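# Seat the diffuser flat in the light fitting

## Task

Lay the diffuser flat inside the light fitting so that each of its two short edges sits tucked beneath a lip of the fitting.

## Robot and tools

Robot: two arms. left_arm carries a left hand and right_arm a right hand; the left hand mirrors the right. Base positions in the scene frame: left_arm (+0.004, +0.346, 0) m, quat_wxyz (+1.000, 0, 0, -0.009); right_arm (+0.021, -0.254, 0) m, quat_wxyz (+1.000, 0, 0, +0.015).

Frames. Scene frame: origin at table-top height, halfway between the nominal bases; +x over the table, +z up, left_arm toward +y. Arm names are not image sides. Fixed cameras and the table use the scene frame. Hand poses, velocities, Hand targets and wrist-camera poses use each arm's own base frame, and so do offsets, with rotations turning about the Hand target's position. Reported hand positions and orientations may be a few cm off, more at long reach.

Hand point axes (right hand): +z runs along straight fingers toward the tips; +y points out of the palm face (the face sits at y = -0.062 m); +x goes across the palm away from the thumb. On the left hand +x points toward the thumb. Straight fingertips end about 0.139 m past knuckles at z = -0.017 m. A rigid mast near the wrist on the palm side (x +0.05 to +0.10, z -0.16 to -0.11, up to y = +0.06 m; x sign flips on the left hand) can strike things. Fingertips have rubber caps; the rest is hard plastic.

execute_actions(actions, cameras). actions is a list of actions; each action is a table of at most 15 rows, one row per 1/30 s step, 0.5 s per action; a short table repeats its final row. Every row holds 48 numbers in [-1, 1], both arms always: left_arm dx, dy, dz, rx, ry, rz; 16 left hand motor goals; left current_limit; left speed; then the same 24 for right_arm. dx..rz are offsets, not poses: measured from that arm's Hand target as it stood when the action began, in that arm's base axes; every row counts from that same start, not from the prior row. Sending the same offset again in a new action moves further. Scale: 1.0 = 0.6 m or 180 degrees; rx, ry, rz form one rotation vector; a translation longer than 1.0 is shortened along its direction. All zeros re-requests the current target.

Hand numbers are absolute goals, each mapped linearly between its hinge stops, order: index_abd, index_mcp, index_pip, index_dip, middle_abd, middle_mcp, middle_pip, middle_dip, ring_abd, ring_mcp, ring_pip, ring_dip, thumb_cmc, thumb_axl, thumb_mcp, thumb_ipl. Degrees at +1/-1 and straight value: _abd (-60,+60; 0.00, -1 swings away from thumb); _mcp (-18,+128; 0.75); _pip (-29,+108; 0.58); _dip (-21,+117; 0.70), bending toward the palm toward -1; thumb_cmc (-20,+120; 0.71, -1 brings the thumb in front of the palm); thumb_axl (-27,+140; 0.68, rotates thumb about its own line); thumb_mcp (-69,+109; 0.23); thumb_ipl (-77,+108; 0.17). current_limit maps -1..+1 to 0..550 mA (floor 11 mA) and also caps hinge speed; speed sets set-point rate (speed+1)/2 x 8.5 rad/s. Start values +0.4 and -0.6. A 0 is a real goal; to keep a hand unchanged, resend its hand_goal, hand_current_limit and hand_speed. A finger presses only while its goal lies past the object surface.

cameras: names from cam_high, cam_low, cam_far_left, cam_far_right, cam_left_wrist, cam_right_wrist (all 896x504), ["all"] or []. Omitted/null gives all images when actions is empty, none otherwise; an unknown name voids the call.

zoom_image(camera, region): region [x0, y0, x1, y1] in pixels of that camera's latest full image, origin top-left, at most 504 by 504; only cameras in the newest images.

finished_scene(scene): scene is 1 or omitted; ends the scene for good. The fit must hold with the robot let go.

Results: per arm end_effector_position (m) and end_effector_quat_wxyz in its base frame; Hand target (last commanded pose after clipping, base for the next offsets); joint positions, velocities (may say within noise or be absent), torques (include arm weight, offset and noisy; numbers 3 and 4 wrap at ±28 N m); temperatures; step readings of positions during motion. Per hand, in motor order: hand_goal, hand_measured, hand_current_ma (positive pushes toward -1), hand_state (moving, goal, blocked, overload), hand_current_limit, hand_speed.

Motion behaviour: commanded orientation is clipped to within 40 degrees of the measured one each step. The hand often stops short or sags below target, especially when loaded; waiting does not fix it, so send the missing distance as a further offset, or aim higher. Tiny moves may not start. To stop pushing on something, command the target back beyond the hand point. Near the waist axis a small hand move can swing the whole arm. A call returns when the robot settles, up to 3 s after the last action; the scene keeps running while you think, holding the last command.

Avoid: anything leaving the table or being left off it; hard impacts on fixed or heavy objects; any contact or pinch between the two arms, including one hand gripping the other's fingers; dropping or releasing moving parts. A motor drawing 495 mA or more for 5 s in total shuts down for 10 s. Holding loads, long reach or pushing at unreachable poses heats motors: MOTOR HOT appears at 85 °C, and at 100 °C the arm goes limp for 30 to 60 s (OVER-TEMPERATURE FAULT). During any arm stop, new hand numbers are discarded. Loose objects may occasionally be nudged by outside disturbances.

Each tool is called after "Request:" as a command line: name --argument value for each argument, lists and objects as JSON in quotes; but a table of rows of numbers goes row by row, as --pt "numbers of a row", without its own name.

## Session

Request:
execute_actions --actions '[]'

Scene clock: 0.00 s.
left_arm: end_effector_position=(+0.1171, -0.1514, +0.1976) hand_goal=(+0.000, +0.754, +0.576, +0.696, +0.000, +0.754, +0.576, +0.696, +0.000, +0.754, +0.576, +0.696, +0.714, +0.678, +0.226, +0.168) hand_measured=(+0.000, +0.754, +0.576, +0.696, +0.000, +0.754, +0.576, +0.696, +0.000, +0.754, +0.576, +0.696, +0.714, +0.678, +0.226, +0.168) hand_current_ma=(+0, +0, +0, +0, +0, +0, +0, +0, +0, +0, +0, +0, +0, +0, +0, +0) hand_state=(goal, goal, goal, goal, goal, goal, goal, goal, goal, goal, goal, goal, goal, goal, goal, goal) hand_current_limit=0.40 hand_speed=-0.60 end_effector_quat_wxyz=(+0.038, +0.532, +0.839, -0.104) | right_arm: end_effector_position=(+0.9770, +0.0323, +0.1381) hand_goal=(+0.000, +0.754, +0.576, +0.696, +0.000, +0.754, +0.576, +0.696, +0.000, +0.754, +0.576, +0.696, +0.714, +0.678, +0.226, +0.168) hand_measured=(+0.000, +0.754, +0.576, +0.696, +0.000, +0.754, +0.576, +0.696, +0.000, +0.754, +0.576, +0.696, +0.714, +0.678, +0.226, +0.168) hand_current_ma=(+0, +0, +0, +0, +0, +0, +0, +0, +0, +0, +0, +0, +0, +0, +0, +0) hand_state=(goal, goal, goal, goal, goal, goal, goal, goal, goal, goal, goal, goal, goal, goal, goal, goal) hand_current_limit=0.40 hand_speed=-0.60 end_effector_quat_wxyz=(-0.121, +0.650, -0.148, +0.735)
Joint positions: left_arm=[-1.235 0.726 0.784 -1.439 0.116 -1.687] | right_arm=[0.141 2.555 2.236 0.431 0.201 1.935]
Joint velocities: within noise
Joint torques (N m): no reading
Motor temperatures (°C): left_arm=[35 42 44 40 40 36] | right_arm=[39 40 33 41 38 38]
Heat: left arm: hottest elbow 44 °C; right arm: hottest wrist pitch 41 °C.
Hand target: left_arm +0.1191, -0.1570, +0.2073; +0.048, +0.532, +0.838, -0.112 | right_arm +0.9808, +0.0328, +0.1469; -0.123, +0.642, -0.148, +0.742

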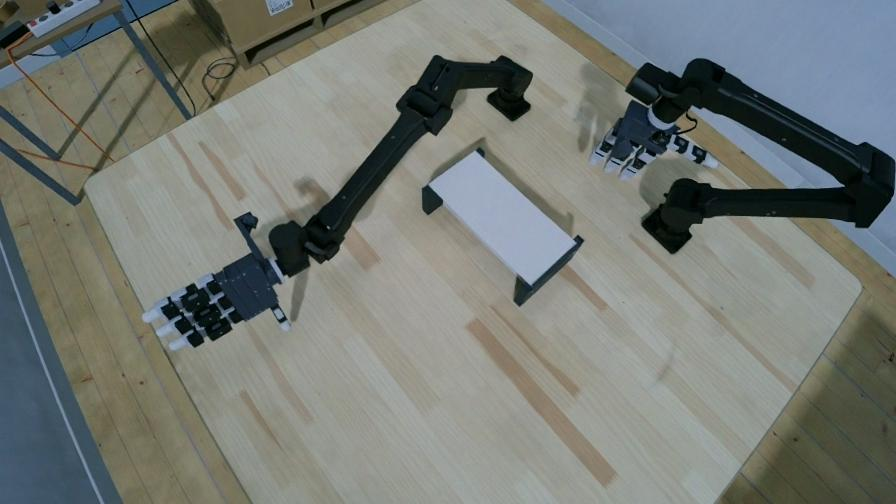

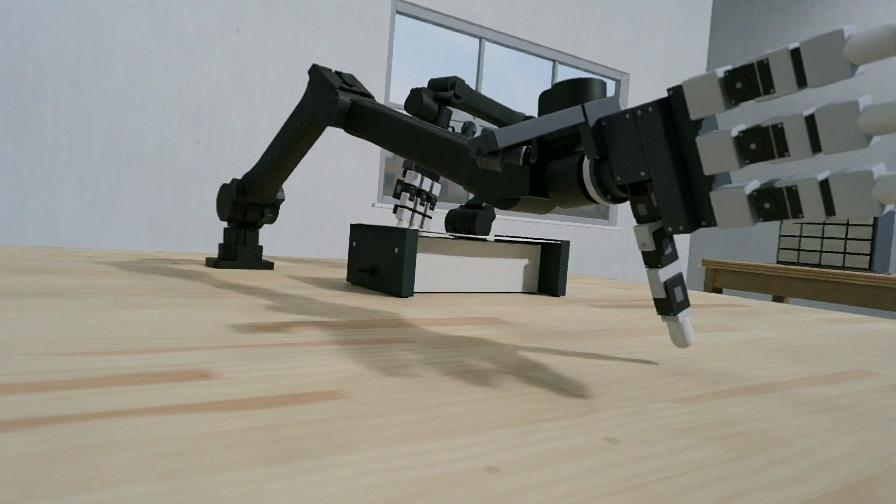

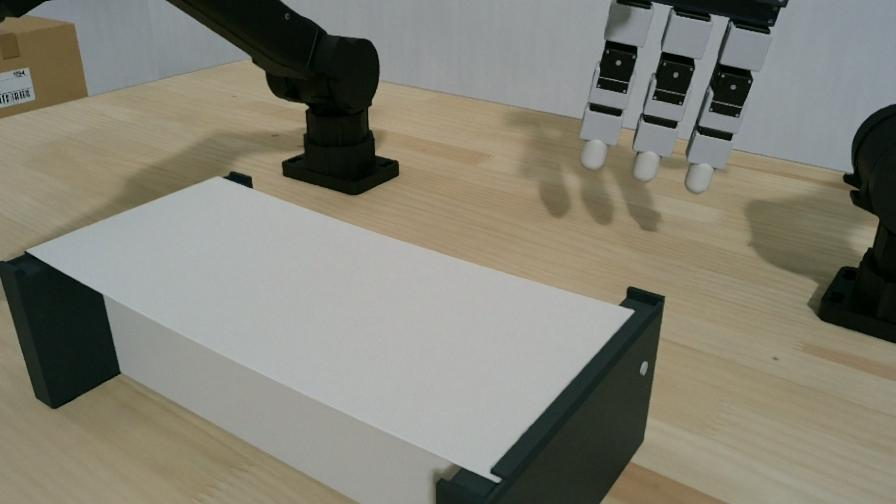

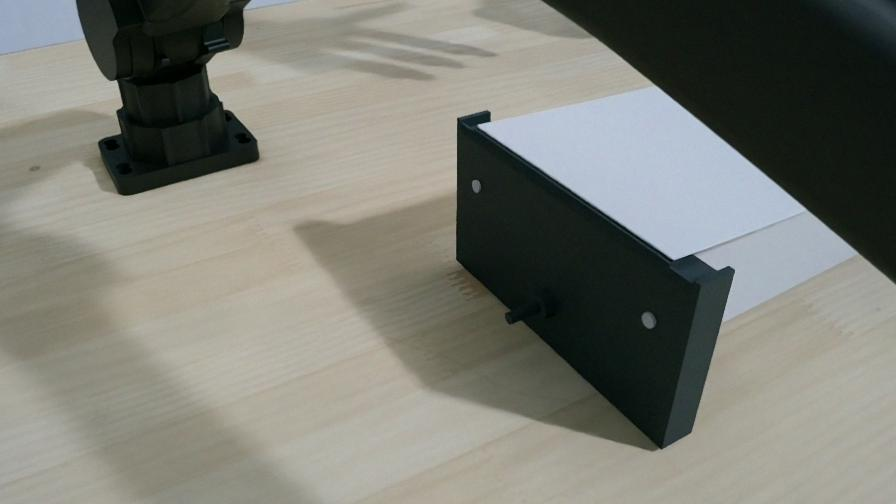

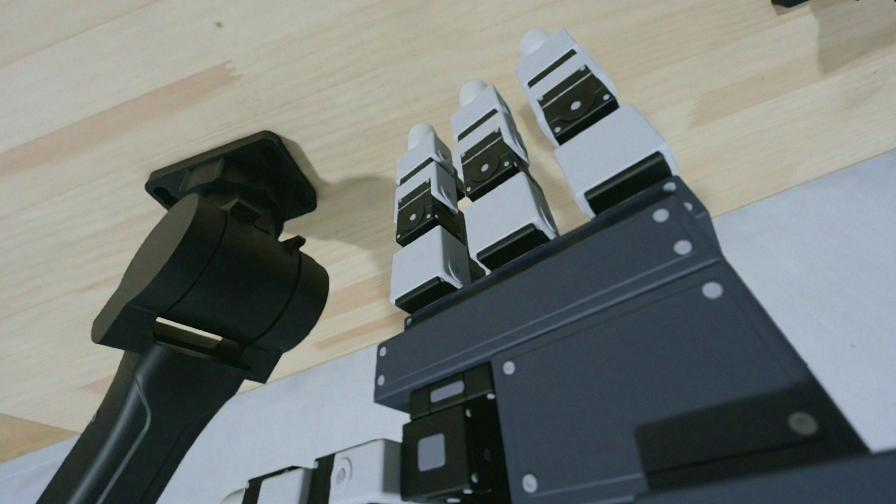

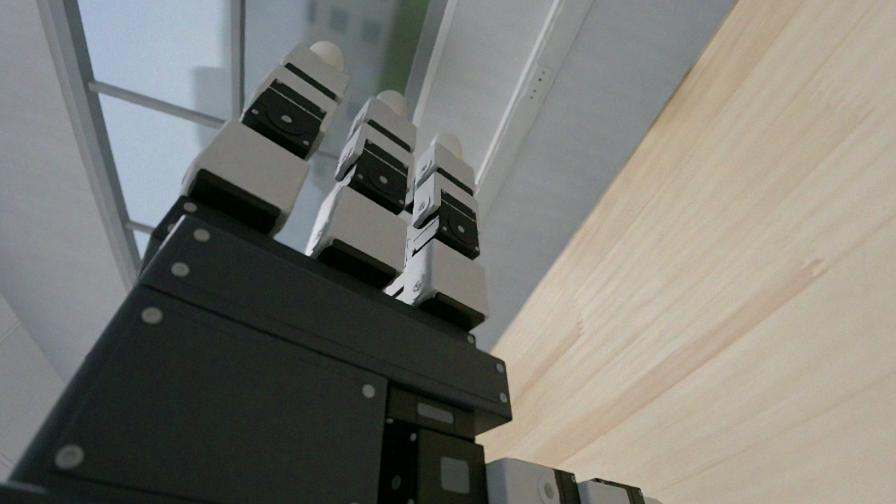

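Request:
zoom_image --camera "cam_high" --region '[400, 130, 620, 320]'

Request:
zoom_image --camera "cam_far_left" --region '[400, 250, 700, 504]'

Request:
zoom_image --camera "cam_far_left" --region '[0, 150, 300, 420]'

Request:
zoom_image --camera "cam_far_right" --region '[420, 80, 860, 460]'

Request:
zoom_image --camera "cam_low" --region '[320, 190, 600, 320]'

Scaled by 2.291.

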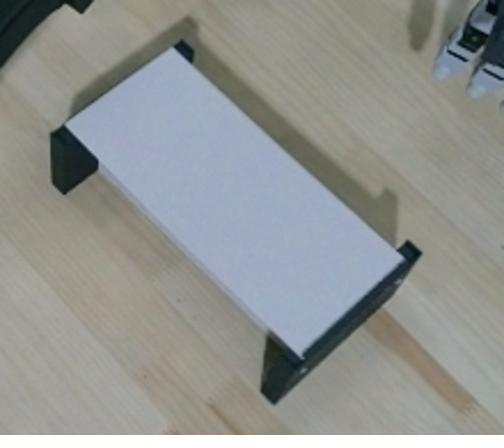

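Scaled by 1.680.

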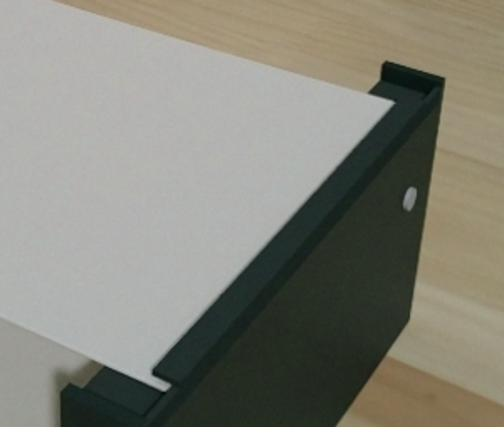

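Scaled by 1.680.

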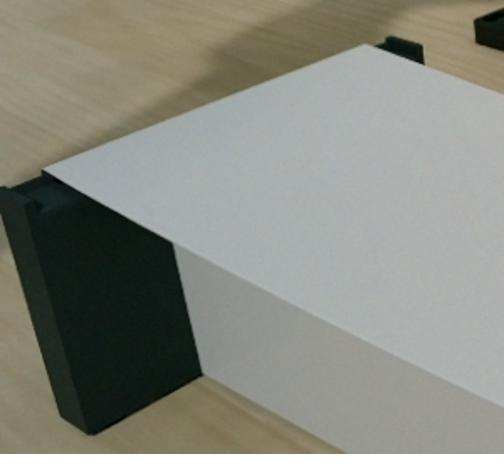

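Scaled by 1.145.

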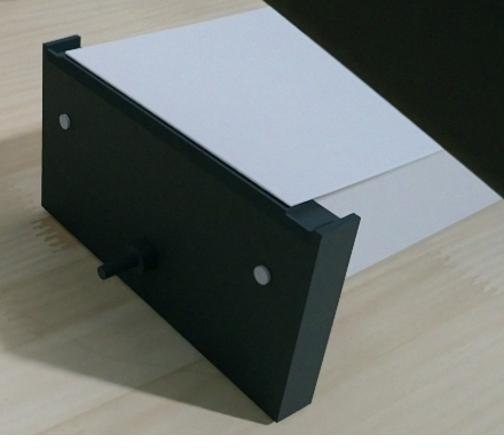

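Scaled by 1.800.

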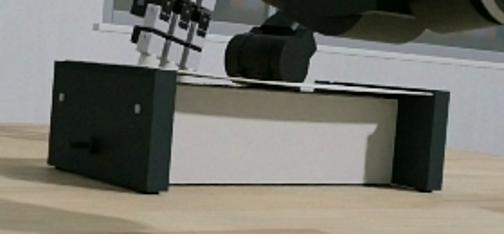

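Request:
zoom_image --camera "cam_far_right" --region '[640, 230, 760, 330]'

Request:
zoom_image --camera "cam_far_right" --region '[440, 90, 560, 190]'

Request:
zoom_image --camera "cam_far_left" --region '[430, 420, 550, 504]'

Request:
zoom_image --camera "cam_far_left" --region '[0, 220, 120, 320]'

Request:
zoom_image --camera "cam_far_left" --region '[180, 150, 300, 250]'

Request:
zoom_image --camera "cam_far_left" --region '[580, 270, 700, 370]'

Scaled by 4.200.

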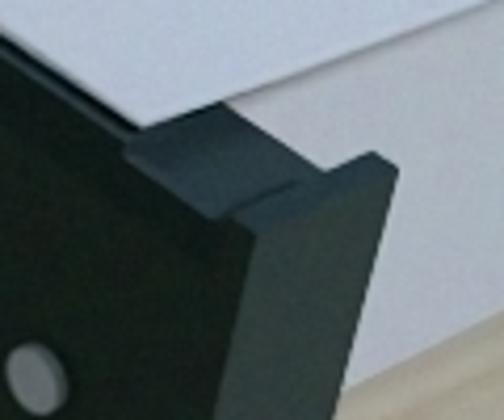

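Scaled by 4.200.

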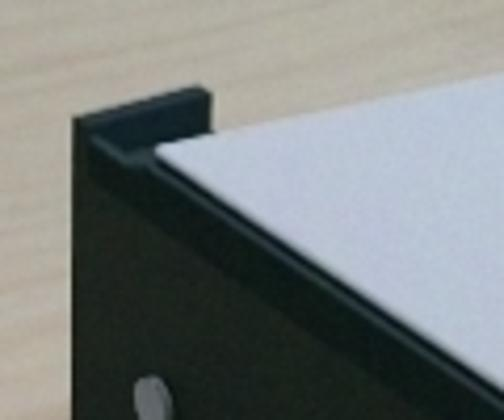

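Scaled by 4.200.

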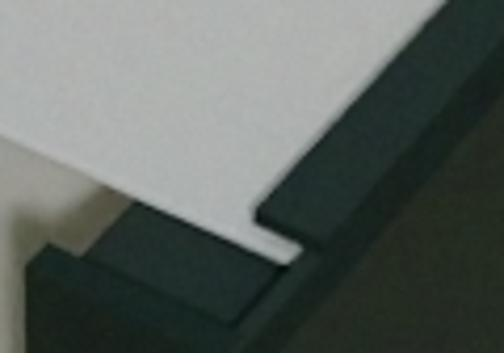

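Scaled by 4.200.

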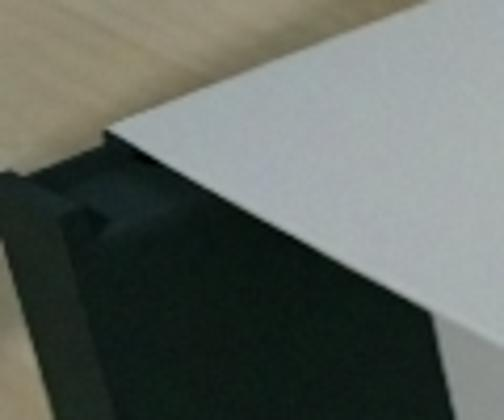

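Scaled by 4.200.

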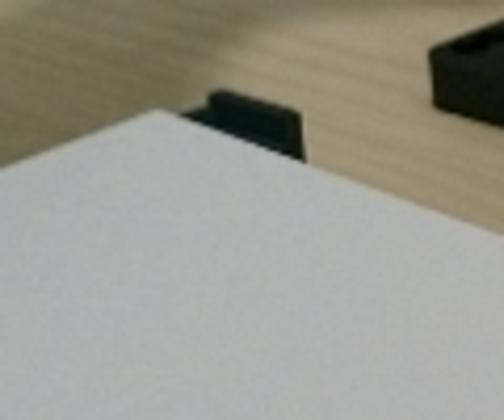

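Scaled by 4.200.

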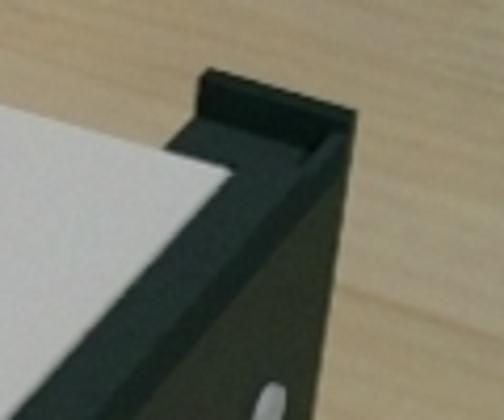

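Request:
zoom_image --camera "cam_low" --region '[340, 215, 460, 305]'

Request:
zoom_image --camera "cam_low" --region '[460, 215, 580, 305]'

Request:
zoom_image --camera "cam_far_left" --region '[0, 230, 200, 430]'

Scaled by 4.200.

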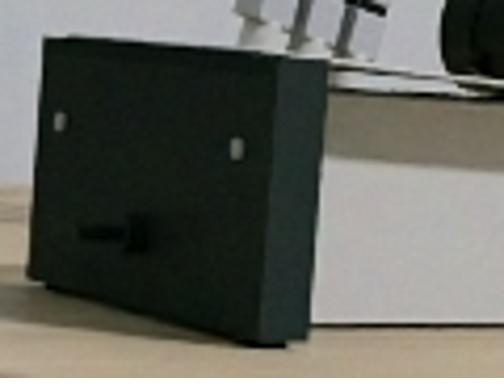

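Scaled by 4.200.

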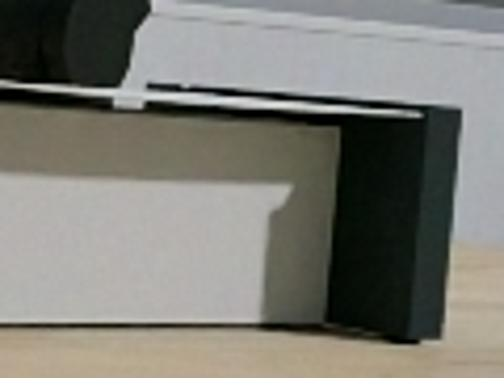

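Scaled by 2.520.

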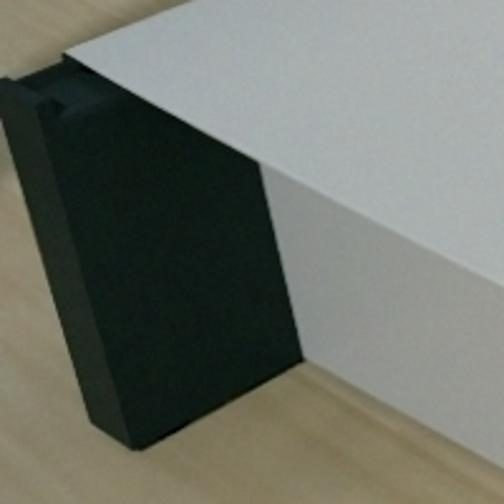

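Request:
execute_actions --actions '[[[0,0,0,0,0,0,0,0.754,0.576,0.696,0,0.754,0.576,0.696,0,0.754,0.576,0.696,0.714,0.678,0.226,0.168,0.4,-0.6,-0.08,0,0.15,0,0,0,0,0.754,0.576,0.696,0,0.754,0.576,0.696,0,0.754,0.576,0.696,0.714,0.678,0.226,0.168,0.4,-0.6]],[[0,0,0,0,0,0,0,0.754,0.576,0.696,0,0.754,0.576,0.696,0,0.754,0.576,0.696,0.714,0.678,0.226,0.168,0.4,-0.6,-0.16,-0.01,0.1,0.0192,0.0914,0.0612,0,0.754,0.576,0.696,0,0.754,0.576,0.696,0,0.754,0.576,0.696,0.714,0.678,0.226,0.168,0.4,-0.6]],[[0,0,0,0,0,0,0,0.754,0.576,0.696,0,0.754,0.576,0.696,0,0.754,0.576,0.696,0.714,0.678,0.226,0.168,0.4,-0.6,-0.16,-0.01,0.05,0.0192,0.0914,0.0612,0,0.754,0.576,0.696,0,0.754,0.576,0.696,0,0.754,0.576,0.696,0.714,0.678,0.226,0.168,0.4,-0.6]]]' --cameras '["cam_high","cam_low"]'

Scene clock: 260.73 s.
left_arm: end_effector_position=(+0.1171, -0.1514, +0.1976) hand_goal=(+0.000, +0.754, +0.576, +0.696, +0.000, +0.754, +0.576, +0.696, +0.000, +0.754, +0.576, +0.696, +0.714, +0.678, +0.226, +0.168) hand_measured=(+0.000, +0.754, +0.576, +0.696, +0.000, +0.754, +0.576, +0.696, +0.000, +0.754, +0.576, +0.696, +0.714, +0.678, +0.224, +0.168) hand_current_ma=(+0, -1, +1, +0, +0, -1, +1, +0, +0, -1, +1, +0, +0, -1, -5, +0) hand_state=(goal, goal, goal, goal, goal, goal, goal, goal, goal, goal, goal, goal, goal, goal, goal, goal) hand_current_limit=0.40 hand_speed=-0.60 end_effector_quat_wxyz=(+0.038, +0.532, +0.839, -0.104) | right_arm: end_effector_position=(+0.7379, +0.0249, +0.3216) hand_goal=(+0.000, +0.754, +0.576, +0.696, +0.000, +0.754, +0.576, +0.696, +0.000, +0.754, +0.576, +0.696, +0.714, +0.678, +0.226, +0.168) hand_measured=(+0.002, +0.750, +0.576, +0.696, +0.002, +0.750, +0.576, +0.696, +0.002, +0.750, +0.576, +0.696, +0.712, +0.678, +0.226, +0.168) hand_current_ma=(+1, -2, +0, +0, +1, -1, +0, +0, +1, -1, +0, +0, -1, +0, +0, +0) hand_state=(goal, goal, goal, goal, goal, goal, goal, goal, goal, goal, goal, goal, goal, goal, goal, goal) hand_current_limit=0.40 hand_speed=-0.60 end_effector_quat_wxyz=(-0.253, +0.833, -0.097, +0.482)
Joint positions: left_arm=[-1.235 0.726 0.784 -1.439 0.116 -1.687] | right_arm=[0.053 1.723 1.698 -0.413 -0.286 2.038]
Joint torques (N m): left_arm=[1.03 0.56 11.26 0.7 0.23 -0.14] | right_arm=[0.79 -18.78 10.56 1.61 -0.26 -0.17]
Motor temperatures (°C): left_arm=[34 40 61 38 38 35] | right_arm=[38 65 64 39 38 37]
Heat: left arm: hottest elbow 61 °C; right arm: hottest shoulder 65 °C.
Hand target: left_arm +0.1191, -0.1570, +0.2073; +0.048, +0.532, +0.838, -0.112 | right_arm +0.7408, +0.0207, +0.3273; -0.252, +0.832, -0.096, +0.484
Off the commanded pose: left_arm 0.011 m, 1 deg | right_arm 0.008 m, 0 deg.
Step readings (end_effector_position of left_arm | right_arm):
0: (+0.1171, -0.1514, +0.1976) | (+0.9770, +0.0323, +0.1381)
1: (+0.1171, -0.1514, +0.1976) | (+0.9770, +0.0323, +0.1381)
2: (+0.1171, -0.1514, +0.1976) | (+0.9768, +0.0322, +0.1390)
4: (+0.1171, -0.1514, +0.1976) | (+0.9718, +0.0310, +0.1393)
8: (+0.1171, -0.1514, +0.1976) | (+0.9596, +0.0288, +0.1586)
15: (+0.1171, -0.1514, +0.1976) | (+0.9433, +0.0265, +0.2346)
16: (+0.1171, -0.1514, +0.1976) | (+0.9410, +0.0264, +0.2421)
17: (+0.1171, -0.1514, +0.1976) | (+0.9371, +0.0280, +0.2471)
19: (+0.1171, -0.1514, +0.1976) | (+0.9185, +0.0322, +0.2445)
23: (+0.1171, -0.1514, +0.1976) | (+0.8784, +0.0402, +0.2521)
30: (+0.1171, -0.1514, +0.1976) | (+0.8449, +0.0437, +0.3179)
31: (+0.1171, -0.1514, +0.1976) | (+0.8425, +0.0432, +0.3236)
32: (+0.1171, -0.1514, +0.1976) | (+0.8381, +0.0450, +0.3252)
34: (+0.1171, -0.1514, +0.1976) | (+0.8159, +0.0477, +0.3156)
38: (+0.1171, -0.1514, +0.1976) | (+0.7713, +0.0416, +0.3074)
45: (+0.1171, -0.1514, +0.1976) | (+0.7422, +0.0252, +0.3259)
Images, in order (width x height): cam_high 896x504, cam_low 896x504.

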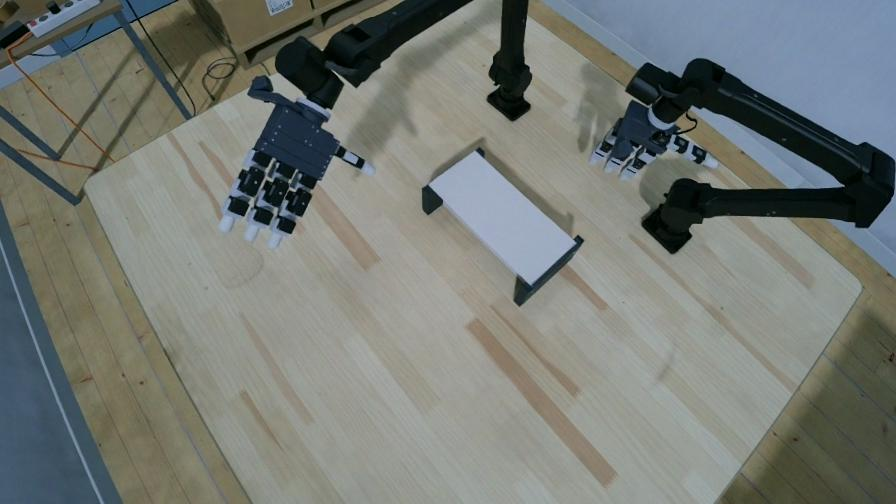

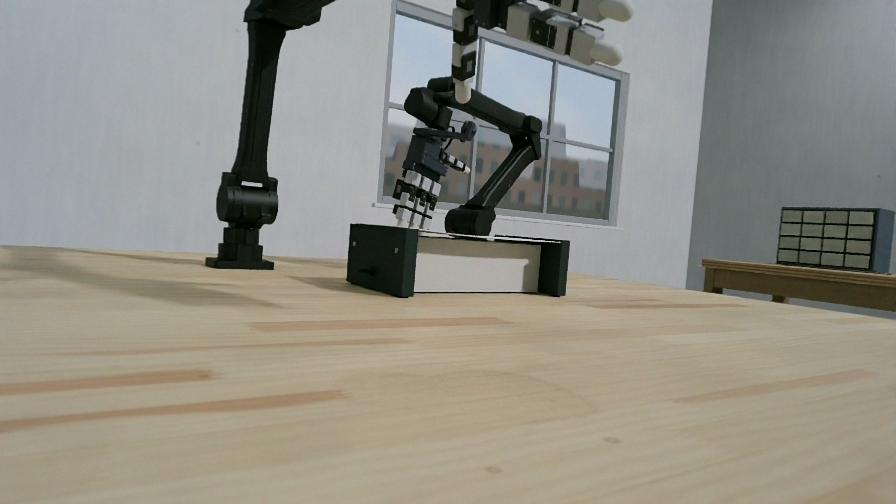

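Request:
execute_actions --actions '[[[0,0,0,0,0,0,0,0.754,0.576,0.696,0,0.754,0.576,0.696,0,0.754,0.576,0.696,0.714,0.678,0.226,0.168,0.4,-0.6,-0.169,-0.024,0,0.0192,0.0914,0.0612,0,0.754,0.576,0.696,0,0.754,0.576,0.696,0,0.754,0.576,0.696,0.714,0.678,0.226,0.168,0.4,-0.6]],[[0,0,0,0,0,0,0,0.754,0.576,0.696,0,0.754,0.576,0.696,0,0.754,0.576,0.696,0.714,0.678,0.226,0.168,0.4,-0.6,-0.169,-0.024,0,0.0192,0.0914,0.0612,0,0.754,0.576,0.696,0,0.754,0.576,0.696,0,0.754,0.576,0.696,0.714,0.678,0.226,0.168,0.4,-0.6]],[[0,0,0,0,0,0,0,0.754,0.576,0.696,0,0.754,0.576,0.696,0,0.754,0.576,0.696,0.714,0.678,0.226,0.168,0.4,-0.6,-0.169,-0.024,0,0.0192,0.0914,0.0612,0,0.754,0.576,0.696,0,0.754,0.576,0.696,0,0.754,0.576,0.696,0.714,0.678,0.226,0.168,0.4,-0.6]],[[0,0,0,0,0,0,0,0.754,0.576,0.696,0,0.754,0.576,0.696,0,0.754,0.576,0.696,0.714,0.678,0.226,0.168,0.4,-0.6,-0.169,-0.024,0,0,0,0,0,0.754,0.576,0.696,0,0.754,0.576,0.696,0,0.754,0.576,0.696,0.714,0.678,0.226,0.168,0.4,-0.6]]]' --cameras '["all"]'

Scene clock: 278.03 s.
left_arm: end_effector_position=(+0.1171, -0.1514, +0.1976) hand_goal=(+0.000, +0.754, +0.576, +0.696, +0.000, +0.754, +0.576, +0.696, +0.000, +0.754, +0.576, +0.696, +0.714, +0.678, +0.226, +0.168) hand_measured=(+0.000, +0.754, +0.576, +0.696, +0.000, +0.754, +0.576, +0.696, +0.000, +0.754, +0.576, +0.696, +0.714, +0.678, +0.224, +0.168) hand_current_ma=(+0, -1, +1, +0, +0, -1, +1, +0, +0, -1, +1, +0, +0, -1, -5, +0) hand_state=(goal, goal, goal, goal, goal, goal, goal, goal, goal, goal, goal, goal, goal, goal, goal, goal) hand_current_limit=0.40 hand_speed=-0.60 end_effector_quat_wxyz=(+0.038, +0.532, +0.839, -0.104) | right_arm: end_effector_position=(+0.3361, -0.0308, +0.3317) hand_goal=(+0.000, +0.754, +0.576, +0.696, +0.000, +0.754, +0.576, +0.696, +0.000, +0.754, +0.576, +0.696, +0.714, +0.678, +0.226, +0.168) hand_measured=(+0.000, +0.748, +0.576, +0.696, +0.000, +0.748, +0.576, +0.696, +0.000, +0.748, +0.576, +0.696, +0.710, +0.678, +0.224, +0.168) hand_current_ma=(+0, -5, +0, +0, +0, -4, +0, +0, +0, -4, +0, +0, -2, +0, -1, +0) hand_state=(goal, goal, goal, goal, goal, goal, goal, goal, goal, goal, goal, goal, goal, goal, goal, goal) hand_current_limit=0.40 hand_speed=-0.60 end_effector_quat_wxyz=(-0.338, +0.934, -0.041, +0.108)
Joint positions: left_arm=[-1.235 0.726 0.784 -1.439 0.116 -1.687] | right_arm=[-0.236 1.201 1.426 -1.694 -0.72 1.461]
Joint torques (N m): left_arm=[1.08 0.62 11.23 0.75 0.22 -0.14] | right_arm=[-0.03 -7 6.95 0.13 -0.59 -0.16]
Motor temperatures (°C): left_arm=[34 40 61 38 38 35] | right_arm=[38 61 63 39 38 37]
Heat: left arm: hottest elbow 61 °C; right arm: hottest elbow 63 °C.
Hand target: left_arm +0.1191, -0.1570, +0.2073; +0.048, +0.532, +0.838, -0.112 | right_arm +0.3351, -0.0368, +0.3271; -0.383, +0.924, +0.000, -0.001
Off the commanded pose: left_arm 0.011 m, 1 deg | right_arm 0.008 m, 14 deg.
joint sent to its limit (right arm) — joint 4 (wrist pitch), lower limit. The joint targets are off in orientation, not in position.
Step readings (end_effector_position of left_arm | right_arm):
0: (+0.1171, -0.1514, +0.1976) | (+0.7379, +0.0250, +0.3216)
1: (+0.1171, -0.1514, +0.1976) | (+0.7374, +0.0258, +0.3210)
2: (+0.1171, -0.1514, +0.1976) | (+0.7334, +0.0304, +0.3176)
4: (+0.1171, -0.1514, +0.1976) | (+0.7118, +0.0368, +0.3064)
8: (+0.1171, -0.1514, +0.1976) | (+0.6679, +0.0318, +0.3014)
15: (+0.1171, -0.1514, +0.1976) | (+0.6364, +0.0109, +0.3147)
16: (+0.1171, -0.1514, +0.1976) | (+0.6347, +0.0108, +0.3136)
17: (+0.1171, -0.1514, +0.1976) | (+0.6287, +0.0136, +0.3105)
19: (+0.1171, -0.1514, +0.1976) | (+0.6027, +0.0193, +0.3019)
23: (+0.1171, -0.1514, +0.1976) | (+0.5572, +0.0139, +0.2968)
30: (+0.1171, -0.1514, +0.1976) | (+0.5266, -0.0019, +0.3028)
31: (+0.1171, -0.1514, +0.1976) | (+0.5252, -0.0019, +0.3043)
32: (+0.1171, -0.1514, +0.1976) | (+0.5193, -0.0003, +0.3053)
34: (+0.1171, -0.1514, +0.1976) | (+0.4956, +0.0021, +0.3063)
38: (+0.1171, -0.1514, +0.1976) | (+0.4618, -0.0067, +0.3132)
45: (+0.1171, -0.1514, +0.1976) | (+0.4414, -0.0181, +0.3292)
46: (+0.1171, -0.1514, +0.1976) | (+0.4405, -0.0182, +0.3299)
47: (+0.1171, -0.1514, +0.1976) | (+0.4369, -0.0182, +0.3281)
49: (+0.1171, -0.1514, +0.1976) | (+0.4152, -0.0193, +0.3172)
53: (+0.1171, -0.1514, +0.1976) | (+0.3685, -0.0256, +0.3085)
60: (+0.1171, -0.1514, +0.1976) | (+0.3398, -0.0308, +0.3343)
camera_calibration:
cam_right_wrist: T_world_to_cam=[[-0.742697, -0.407039, -0.531715, 0.443058], [-0.598416, 0.0471116, 0.799799, -0.105213], [-0.3005, 0.912195, -0.278568, 0.348717], [0, 0, 0, 1]] pos_world=[0.370886, -0.1328, 0.416871]

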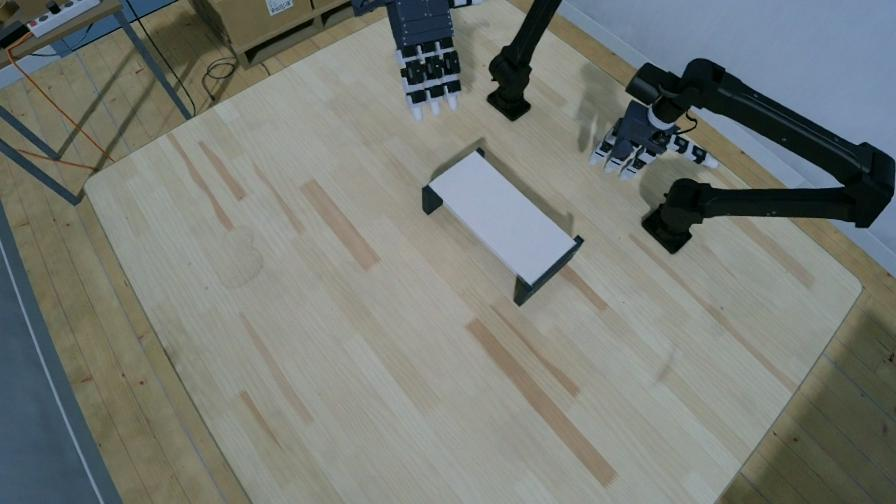

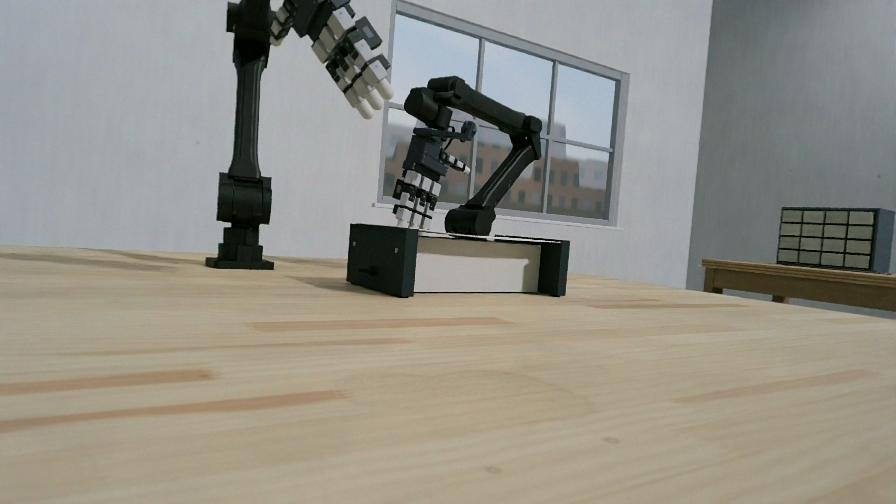

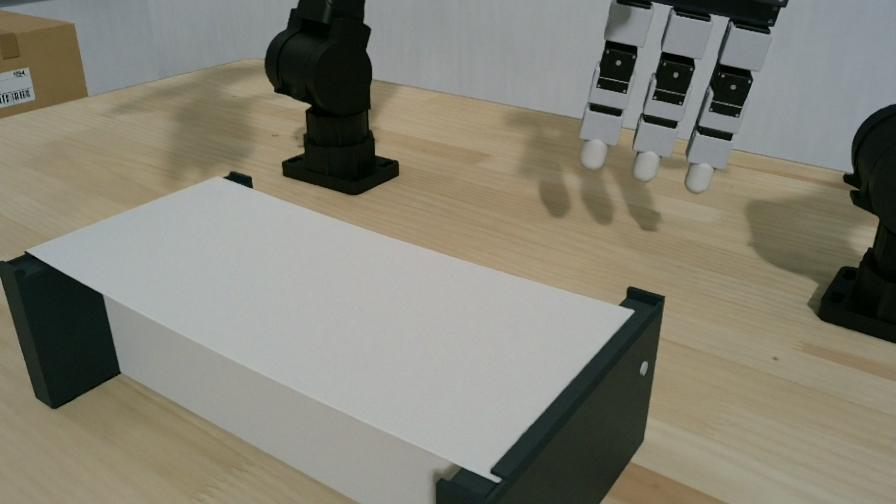

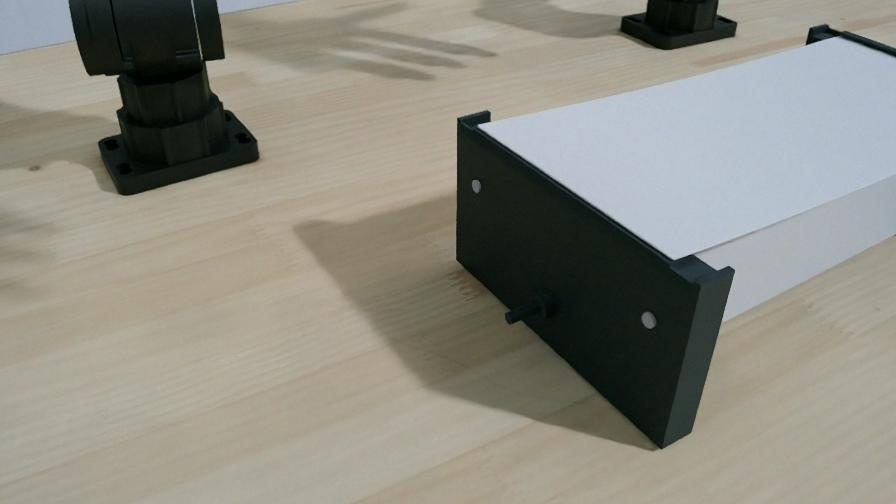

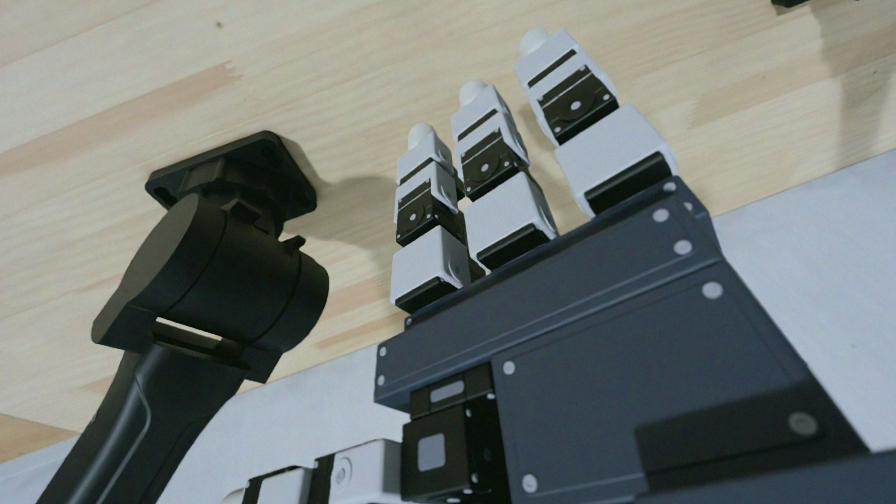

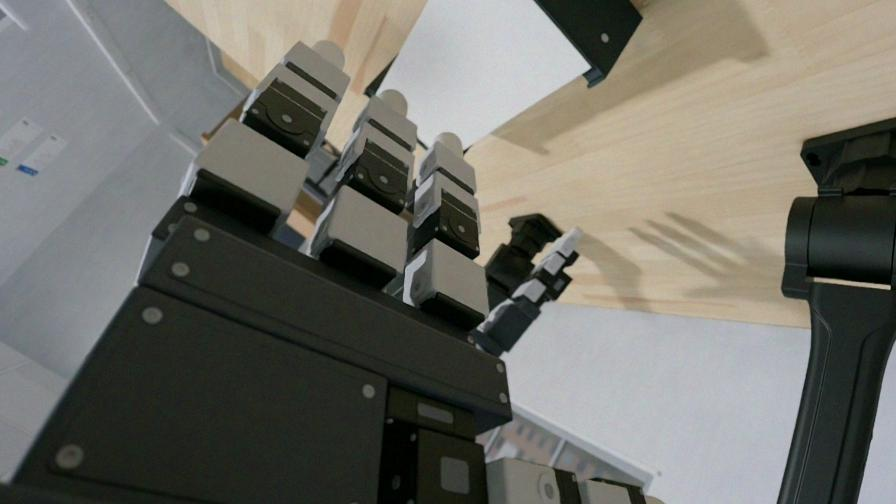

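Request:
execute_actions --actions '[[[0,0,0,0,0,0,0,0.754,0.576,0.696,0,0.754,0.576,0.696,0,0.754,0.576,0.696,0.714,0.678,0.226,0.168,0.4,-0.6,0,-0.025,-0.11,0,0,0,0,0.754,0.576,0.696,0,0.754,0.576,0.696,0,0.754,0.576,0.696,0.714,0.678,0.226,0.168,0.4,-0.6]],[[0,0,0,0,0,0,0,0.754,0.576,0.696,0,0.754,0.576,0.696,0,0.754,0.576,0.696,0.714,0.678,0.226,0.168,0.4,-0.6,0,0,-0.11,0,0,0,0,0.754,0.576,0.696,0,0.754,0.576,0.696,0,0.754,0.576,0.696,0.714,0.678,0.226,0.168,0.4,-0.6]]]' --cameras '["cam_far_right","cam_low","cam_right_wrist","cam_far_left"]'

Scene clock: 301.70 s.
left_arm: end_effector_position=(+0.1171, -0.1514, +0.1976) hand_goal=(+0.000, +0.754, +0.576, +0.696, +0.000, +0.754, +0.576, +0.696, +0.000, +0.754, +0.576, +0.696, +0.714, +0.678, +0.226, +0.168) hand_measured=(+0.000, +0.754, +0.576, +0.696, +0.000, +0.754, +0.576, +0.696, +0.000, +0.754, +0.576, +0.696, +0.714, +0.678, +0.224, +0.168) hand_current_ma=(+0, -1, +1, +0, +0, -1, +1, +0, +0, -1, +1, +0, +0, -1, -5, +0) hand_state=(goal, goal, goal, goal, goal, goal, goal, goal, goal, goal, goal, goal, goal, goal, goal, goal) hand_current_limit=0.40 hand_speed=-0.60 end_effector_quat_wxyz=(+0.038, +0.532, +0.839, -0.104) | right_arm: end_effector_position=(+0.3340, -0.0468, +0.1969) hand_goal=(+0.000, +0.754, +0.576, +0.696, +0.000, +0.754, +0.576, +0.696, +0.000, +0.754, +0.576, +0.696, +0.714, +0.678, +0.226, +0.168) hand_measured=(+0.000, +0.748, +0.576, +0.696, +0.000, +0.748, +0.576, +0.696, +0.000, +0.748, +0.576, +0.696, +0.710, +0.678, +0.224, +0.168) hand_current_ma=(+0, -5, +0, +0, +0, -4, +0, +0, +0, -4, +0, +0, -3, +0, -1, +0) hand_state=(goal, goal, goal, goal, goal, goal, goal, goal, goal, goal, goal, goal, goal, goal, goal, goal) hand_current_limit=0.40 hand_speed=-0.60 end_effector_quat_wxyz=(-0.383, +0.924, +0.002, -0.004)
Joint positions: left_arm=[-1.235 0.726 0.784 -1.439 0.116 -1.687] | right_arm=[-0.295 1.387 1.216 -1.694 -0.739 1.156]
Joint torques (N m): left_arm=[1.08 0.56 11.33 0.75 0.23 -0.14] | right_arm=[-0.03 -9.29 7.08 -0.5 -0.71 -0.13]
Motor temperatures (°C): left_arm=[34 40 62 38 38 35] | right_arm=[38 54 55 39 38 37]
Heat: left arm: hottest elbow 62 °C; right arm: hottest elbow 55 °C.
Hand target: left_arm +0.1191, -0.1570, +0.2073; +0.048, +0.532, +0.838, -0.112 | right_arm +0.3352, -0.0519, +0.1951; -0.383, +0.924, +0.000, -0.001
Off the commanded pose: left_arm 0.011 m, 1 deg | right_arm 0.005 m, 0 deg.
Step readings (end_effector_position of left_arm | right_arm):
0: (+0.1171, -0.1514, +0.1976) | (+0.3362, -0.0308, +0.3317)
1: (+0.1171, -0.1514, +0.1976) | (+0.3361, -0.0309, +0.3314)
2: (+0.1171, -0.1514, +0.1976) | (+0.3358, -0.0316, +0.3291)
4: (+0.1171, -0.1514, +0.1976) | (+0.3328, -0.0327, +0.3177)
8: (+0.1171, -0.1514, +0.1976) | (+0.3272, -0.0405, +0.2828)
15: (+0.1171, -0.1514, +0.1976) | (+0.3339, -0.0469, +0.2633)
16: (+0.1171, -0.1514, +0.1976) | (+0.3342, -0.0471, +0.2633)
17: (+0.1171, -0.1514, +0.1976) | (+0.3345, -0.0466, +0.2619)
19: (+0.1171, -0.1514, +0.1976) | (+0.3329, -0.0451, +0.2539)
23: (+0.1171, -0.1514, +0.1976) | (+0.3285, -0.0446, +0.2212)
30: (+0.1171, -0.1514, +0.1976) | (+0.3327, -0.0464, +0.1972)
camera_calibration:
cam_right_wrist: T_world_to_cam=[[-0.753018, -0.487726, -0.441687, 0.345187], [-0.445752, -0.115651, 0.887654, -0.0738049], [-0.484014, 0.865302, -0.130317, 0.355062], [0, 0, 0, 1]] pos_world=[0.398888, -0.147415, 0.264248]
Images, in order (width x height): cam_low 896x504, cam_far_left 896x504, cam_far_right 896x504, cam_right_wrist 896x504.

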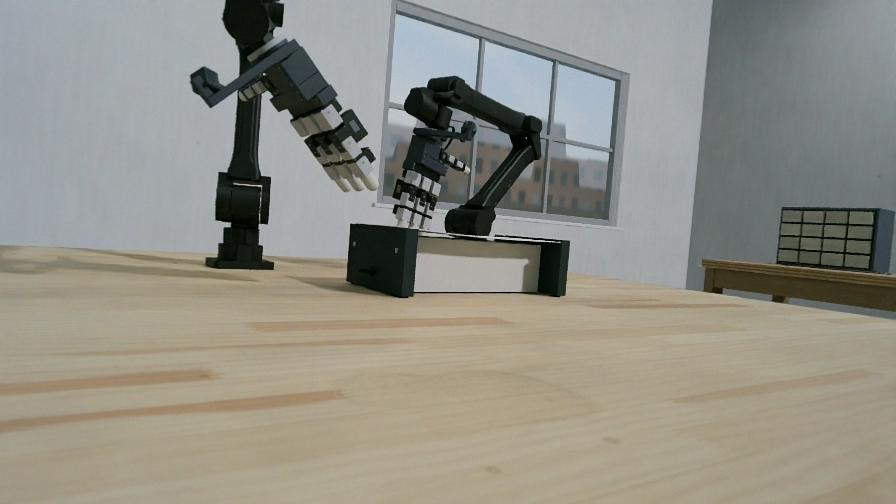

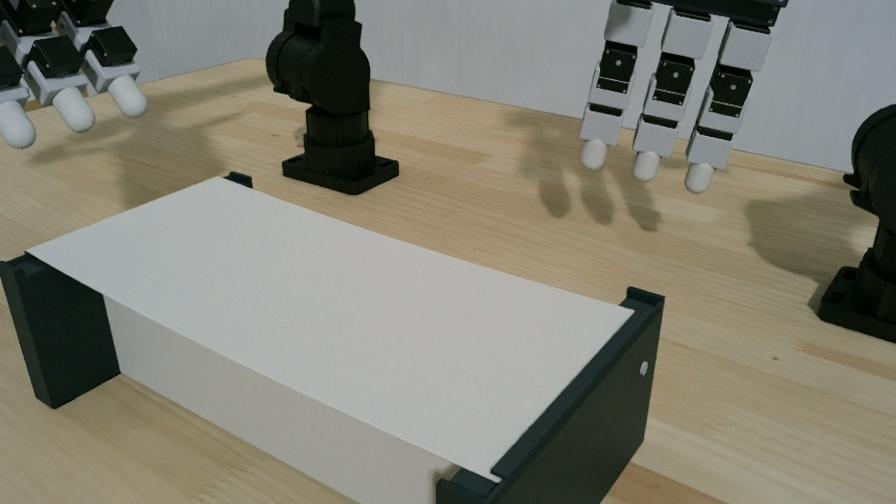

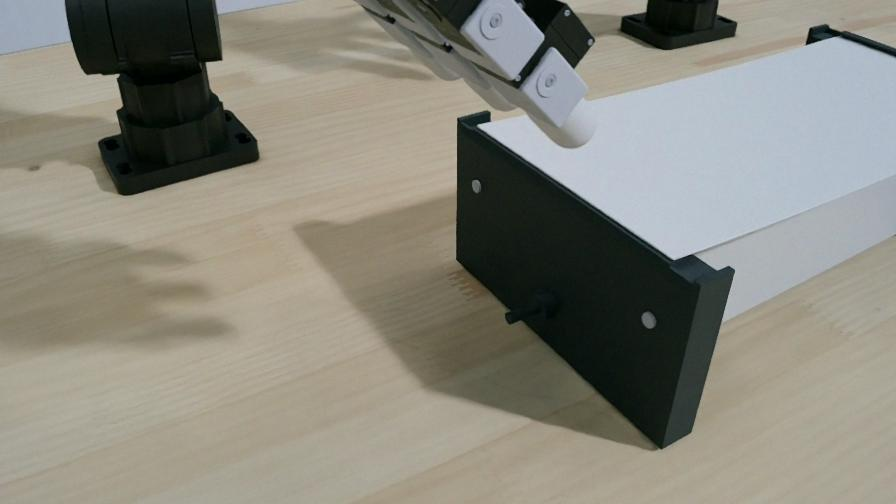

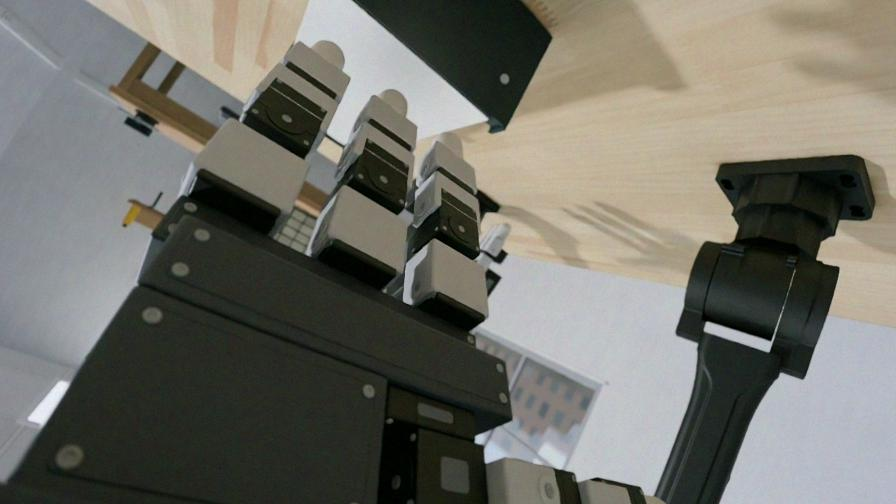

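Request:
execute_actions --actions '[[[0,0,0,0,0,0,0,0.754,0.576,0.696,0,0.754,0.576,0.696,0,0.754,0.576,0.696,0.714,0.678,0.226,0.168,0.4,-0.6,0.018,0.032,-0.075,0,0,0,0,0.754,0.576,0.696,0,0.754,0.576,0.696,0,0.754,0.576,0.696,0.714,0.678,0.226,0.168,0.75,-0.6]]]' --cameras '["cam_far_right","cam_far_left","cam_low"]'

Request:
zoom_image --camera "cam_far_right" --region '[450, 80, 760, 300]'

Scene clock: 333.27 s.
left_arm: end_effector_position=(+0.1171, -0.1514, +0.1976) hand_goal=(+0.000, +0.754, +0.576, +0.696, +0.000, +0.754, +0.576, +0.696, +0.000, +0.754, +0.576, +0.696, +0.714, +0.678, +0.226, +0.168) hand_measured=(+0.000, +0.754, +0.576, +0.696, +0.000, +0.754, +0.576, +0.696, +0.000, +0.754, +0.576, +0.696, +0.714, +0.678, +0.224, +0.168) hand_current_ma=(+0, -1, +1, +0, +0, -1, +1, +0, +0, -1, +1, +0, +0, -1, -5, +0) hand_state=(goal, goal, goal, goal, goal, goal, goal, goal, goal, goal, goal, goal, goal, goal, goal, goal) hand_current_limit=0.40 hand_speed=-0.60 end_effector_quat_wxyz=(+0.038, +0.532, +0.839, -0.104) | right_arm: end_effector_position=(+0.3457, -0.0372, +0.1581) hand_goal=(+0.000, +0.754, +0.576, +0.696, +0.000, +0.754, +0.576, +0.696, +0.000, +0.754, +0.576, +0.696, +0.714, +0.678, +0.226, +0.168) hand_measured=(+0.000, +0.748, +0.576, +0.696, +0.000, +0.748, +0.576, +0.696, +0.000, +0.748, +0.576, +0.696, +0.710, +0.678, +0.224, +0.168) hand_current_ma=(+0, -5, +0, +0, +0, -4, +0, +0, +0, -4, +0, +0, -3, +0, -1, +0) hand_state=(goal, goal, goal, goal, goal, goal, goal, goal, goal, goal, goal, goal, goal, goal, goal, goal) hand_current_limit=0.75 hand_speed=-0.60 end_effector_quat_wxyz=(-0.381, +0.925, +0.003, +0.009)
Joint positions: left_arm=[-1.235 0.726 0.784 -1.439 0.116 -1.687] | right_arm=[-0.264 1.406 1.137 -1.535 -0.752 1.209]
Joint torques (N m): left_arm=[1.03 0.62 11.26 0.7 0.23 -0.13] | right_arm=[1.85 -9 6.52 -0.06 -0.8 0.05]
Motor temperatures (°C): left_arm=[34 40 62 38 38 35] | right_arm=[38 50 53 38 38 37]
Heat: left arm: hottest elbow 62 °C; right arm: hottest elbow 53 °C.
Hand target: left_arm +0.1191, -0.1570, +0.2073; +0.048, +0.532, +0.838, -0.112 | right_arm +0.3459, -0.0328, +0.1502; -0.383, +0.924, +0.000, -0.001
Off the commanded pose: left_arm 0.011 m, 1 deg | right_arm 0.009 m, 1 deg.
Step readings (end_effector_position of left_arm | right_arm):
0: (+0.1171, -0.1514, +0.1976) | (+0.3341, -0.0468, +0.1969)
1: (+0.1171, -0.1514, +0.1976) | (+0.3342, -0.0469, +0.1969)
2: (+0.1171, -0.1514, +0.1976) | (+0.3358, -0.0468, +0.1952)
4: (+0.1171, -0.1514, +0.1976) | (+0.3405, -0.0465, +0.1874)
8: (+0.1171, -0.1514, +0.1976) | (+0.3409, -0.0415, +0.1671)
15: (+0.1171, -0.1514, +0.1976) | (+0.3453, -0.0371, +0.1582)
Images, in order (width x height): cam_low 896x504, cam_far_left 896x504, cam_far_right 896x504.

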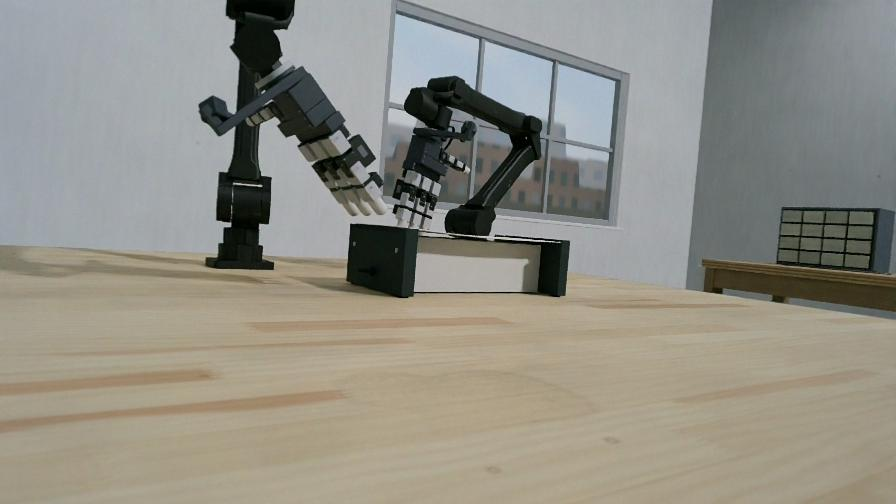

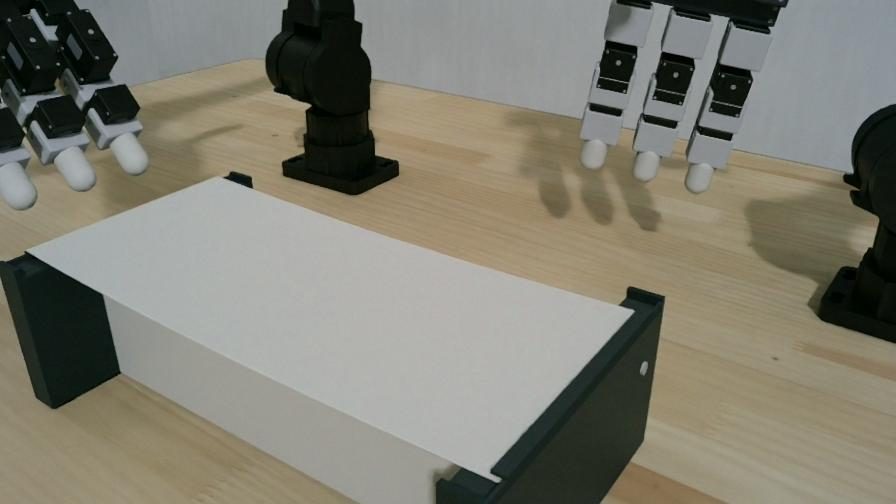

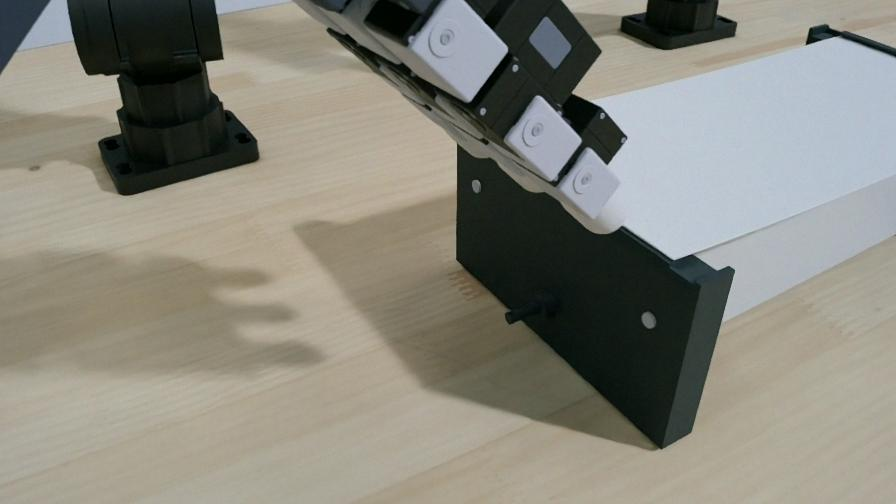

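Scaled by 1.626.

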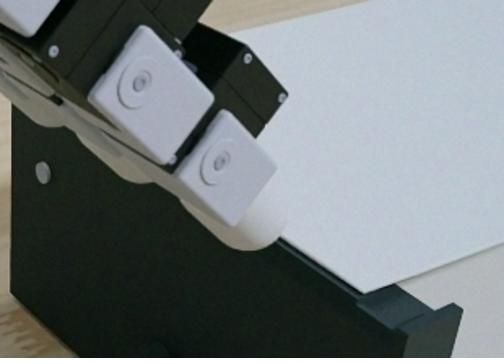

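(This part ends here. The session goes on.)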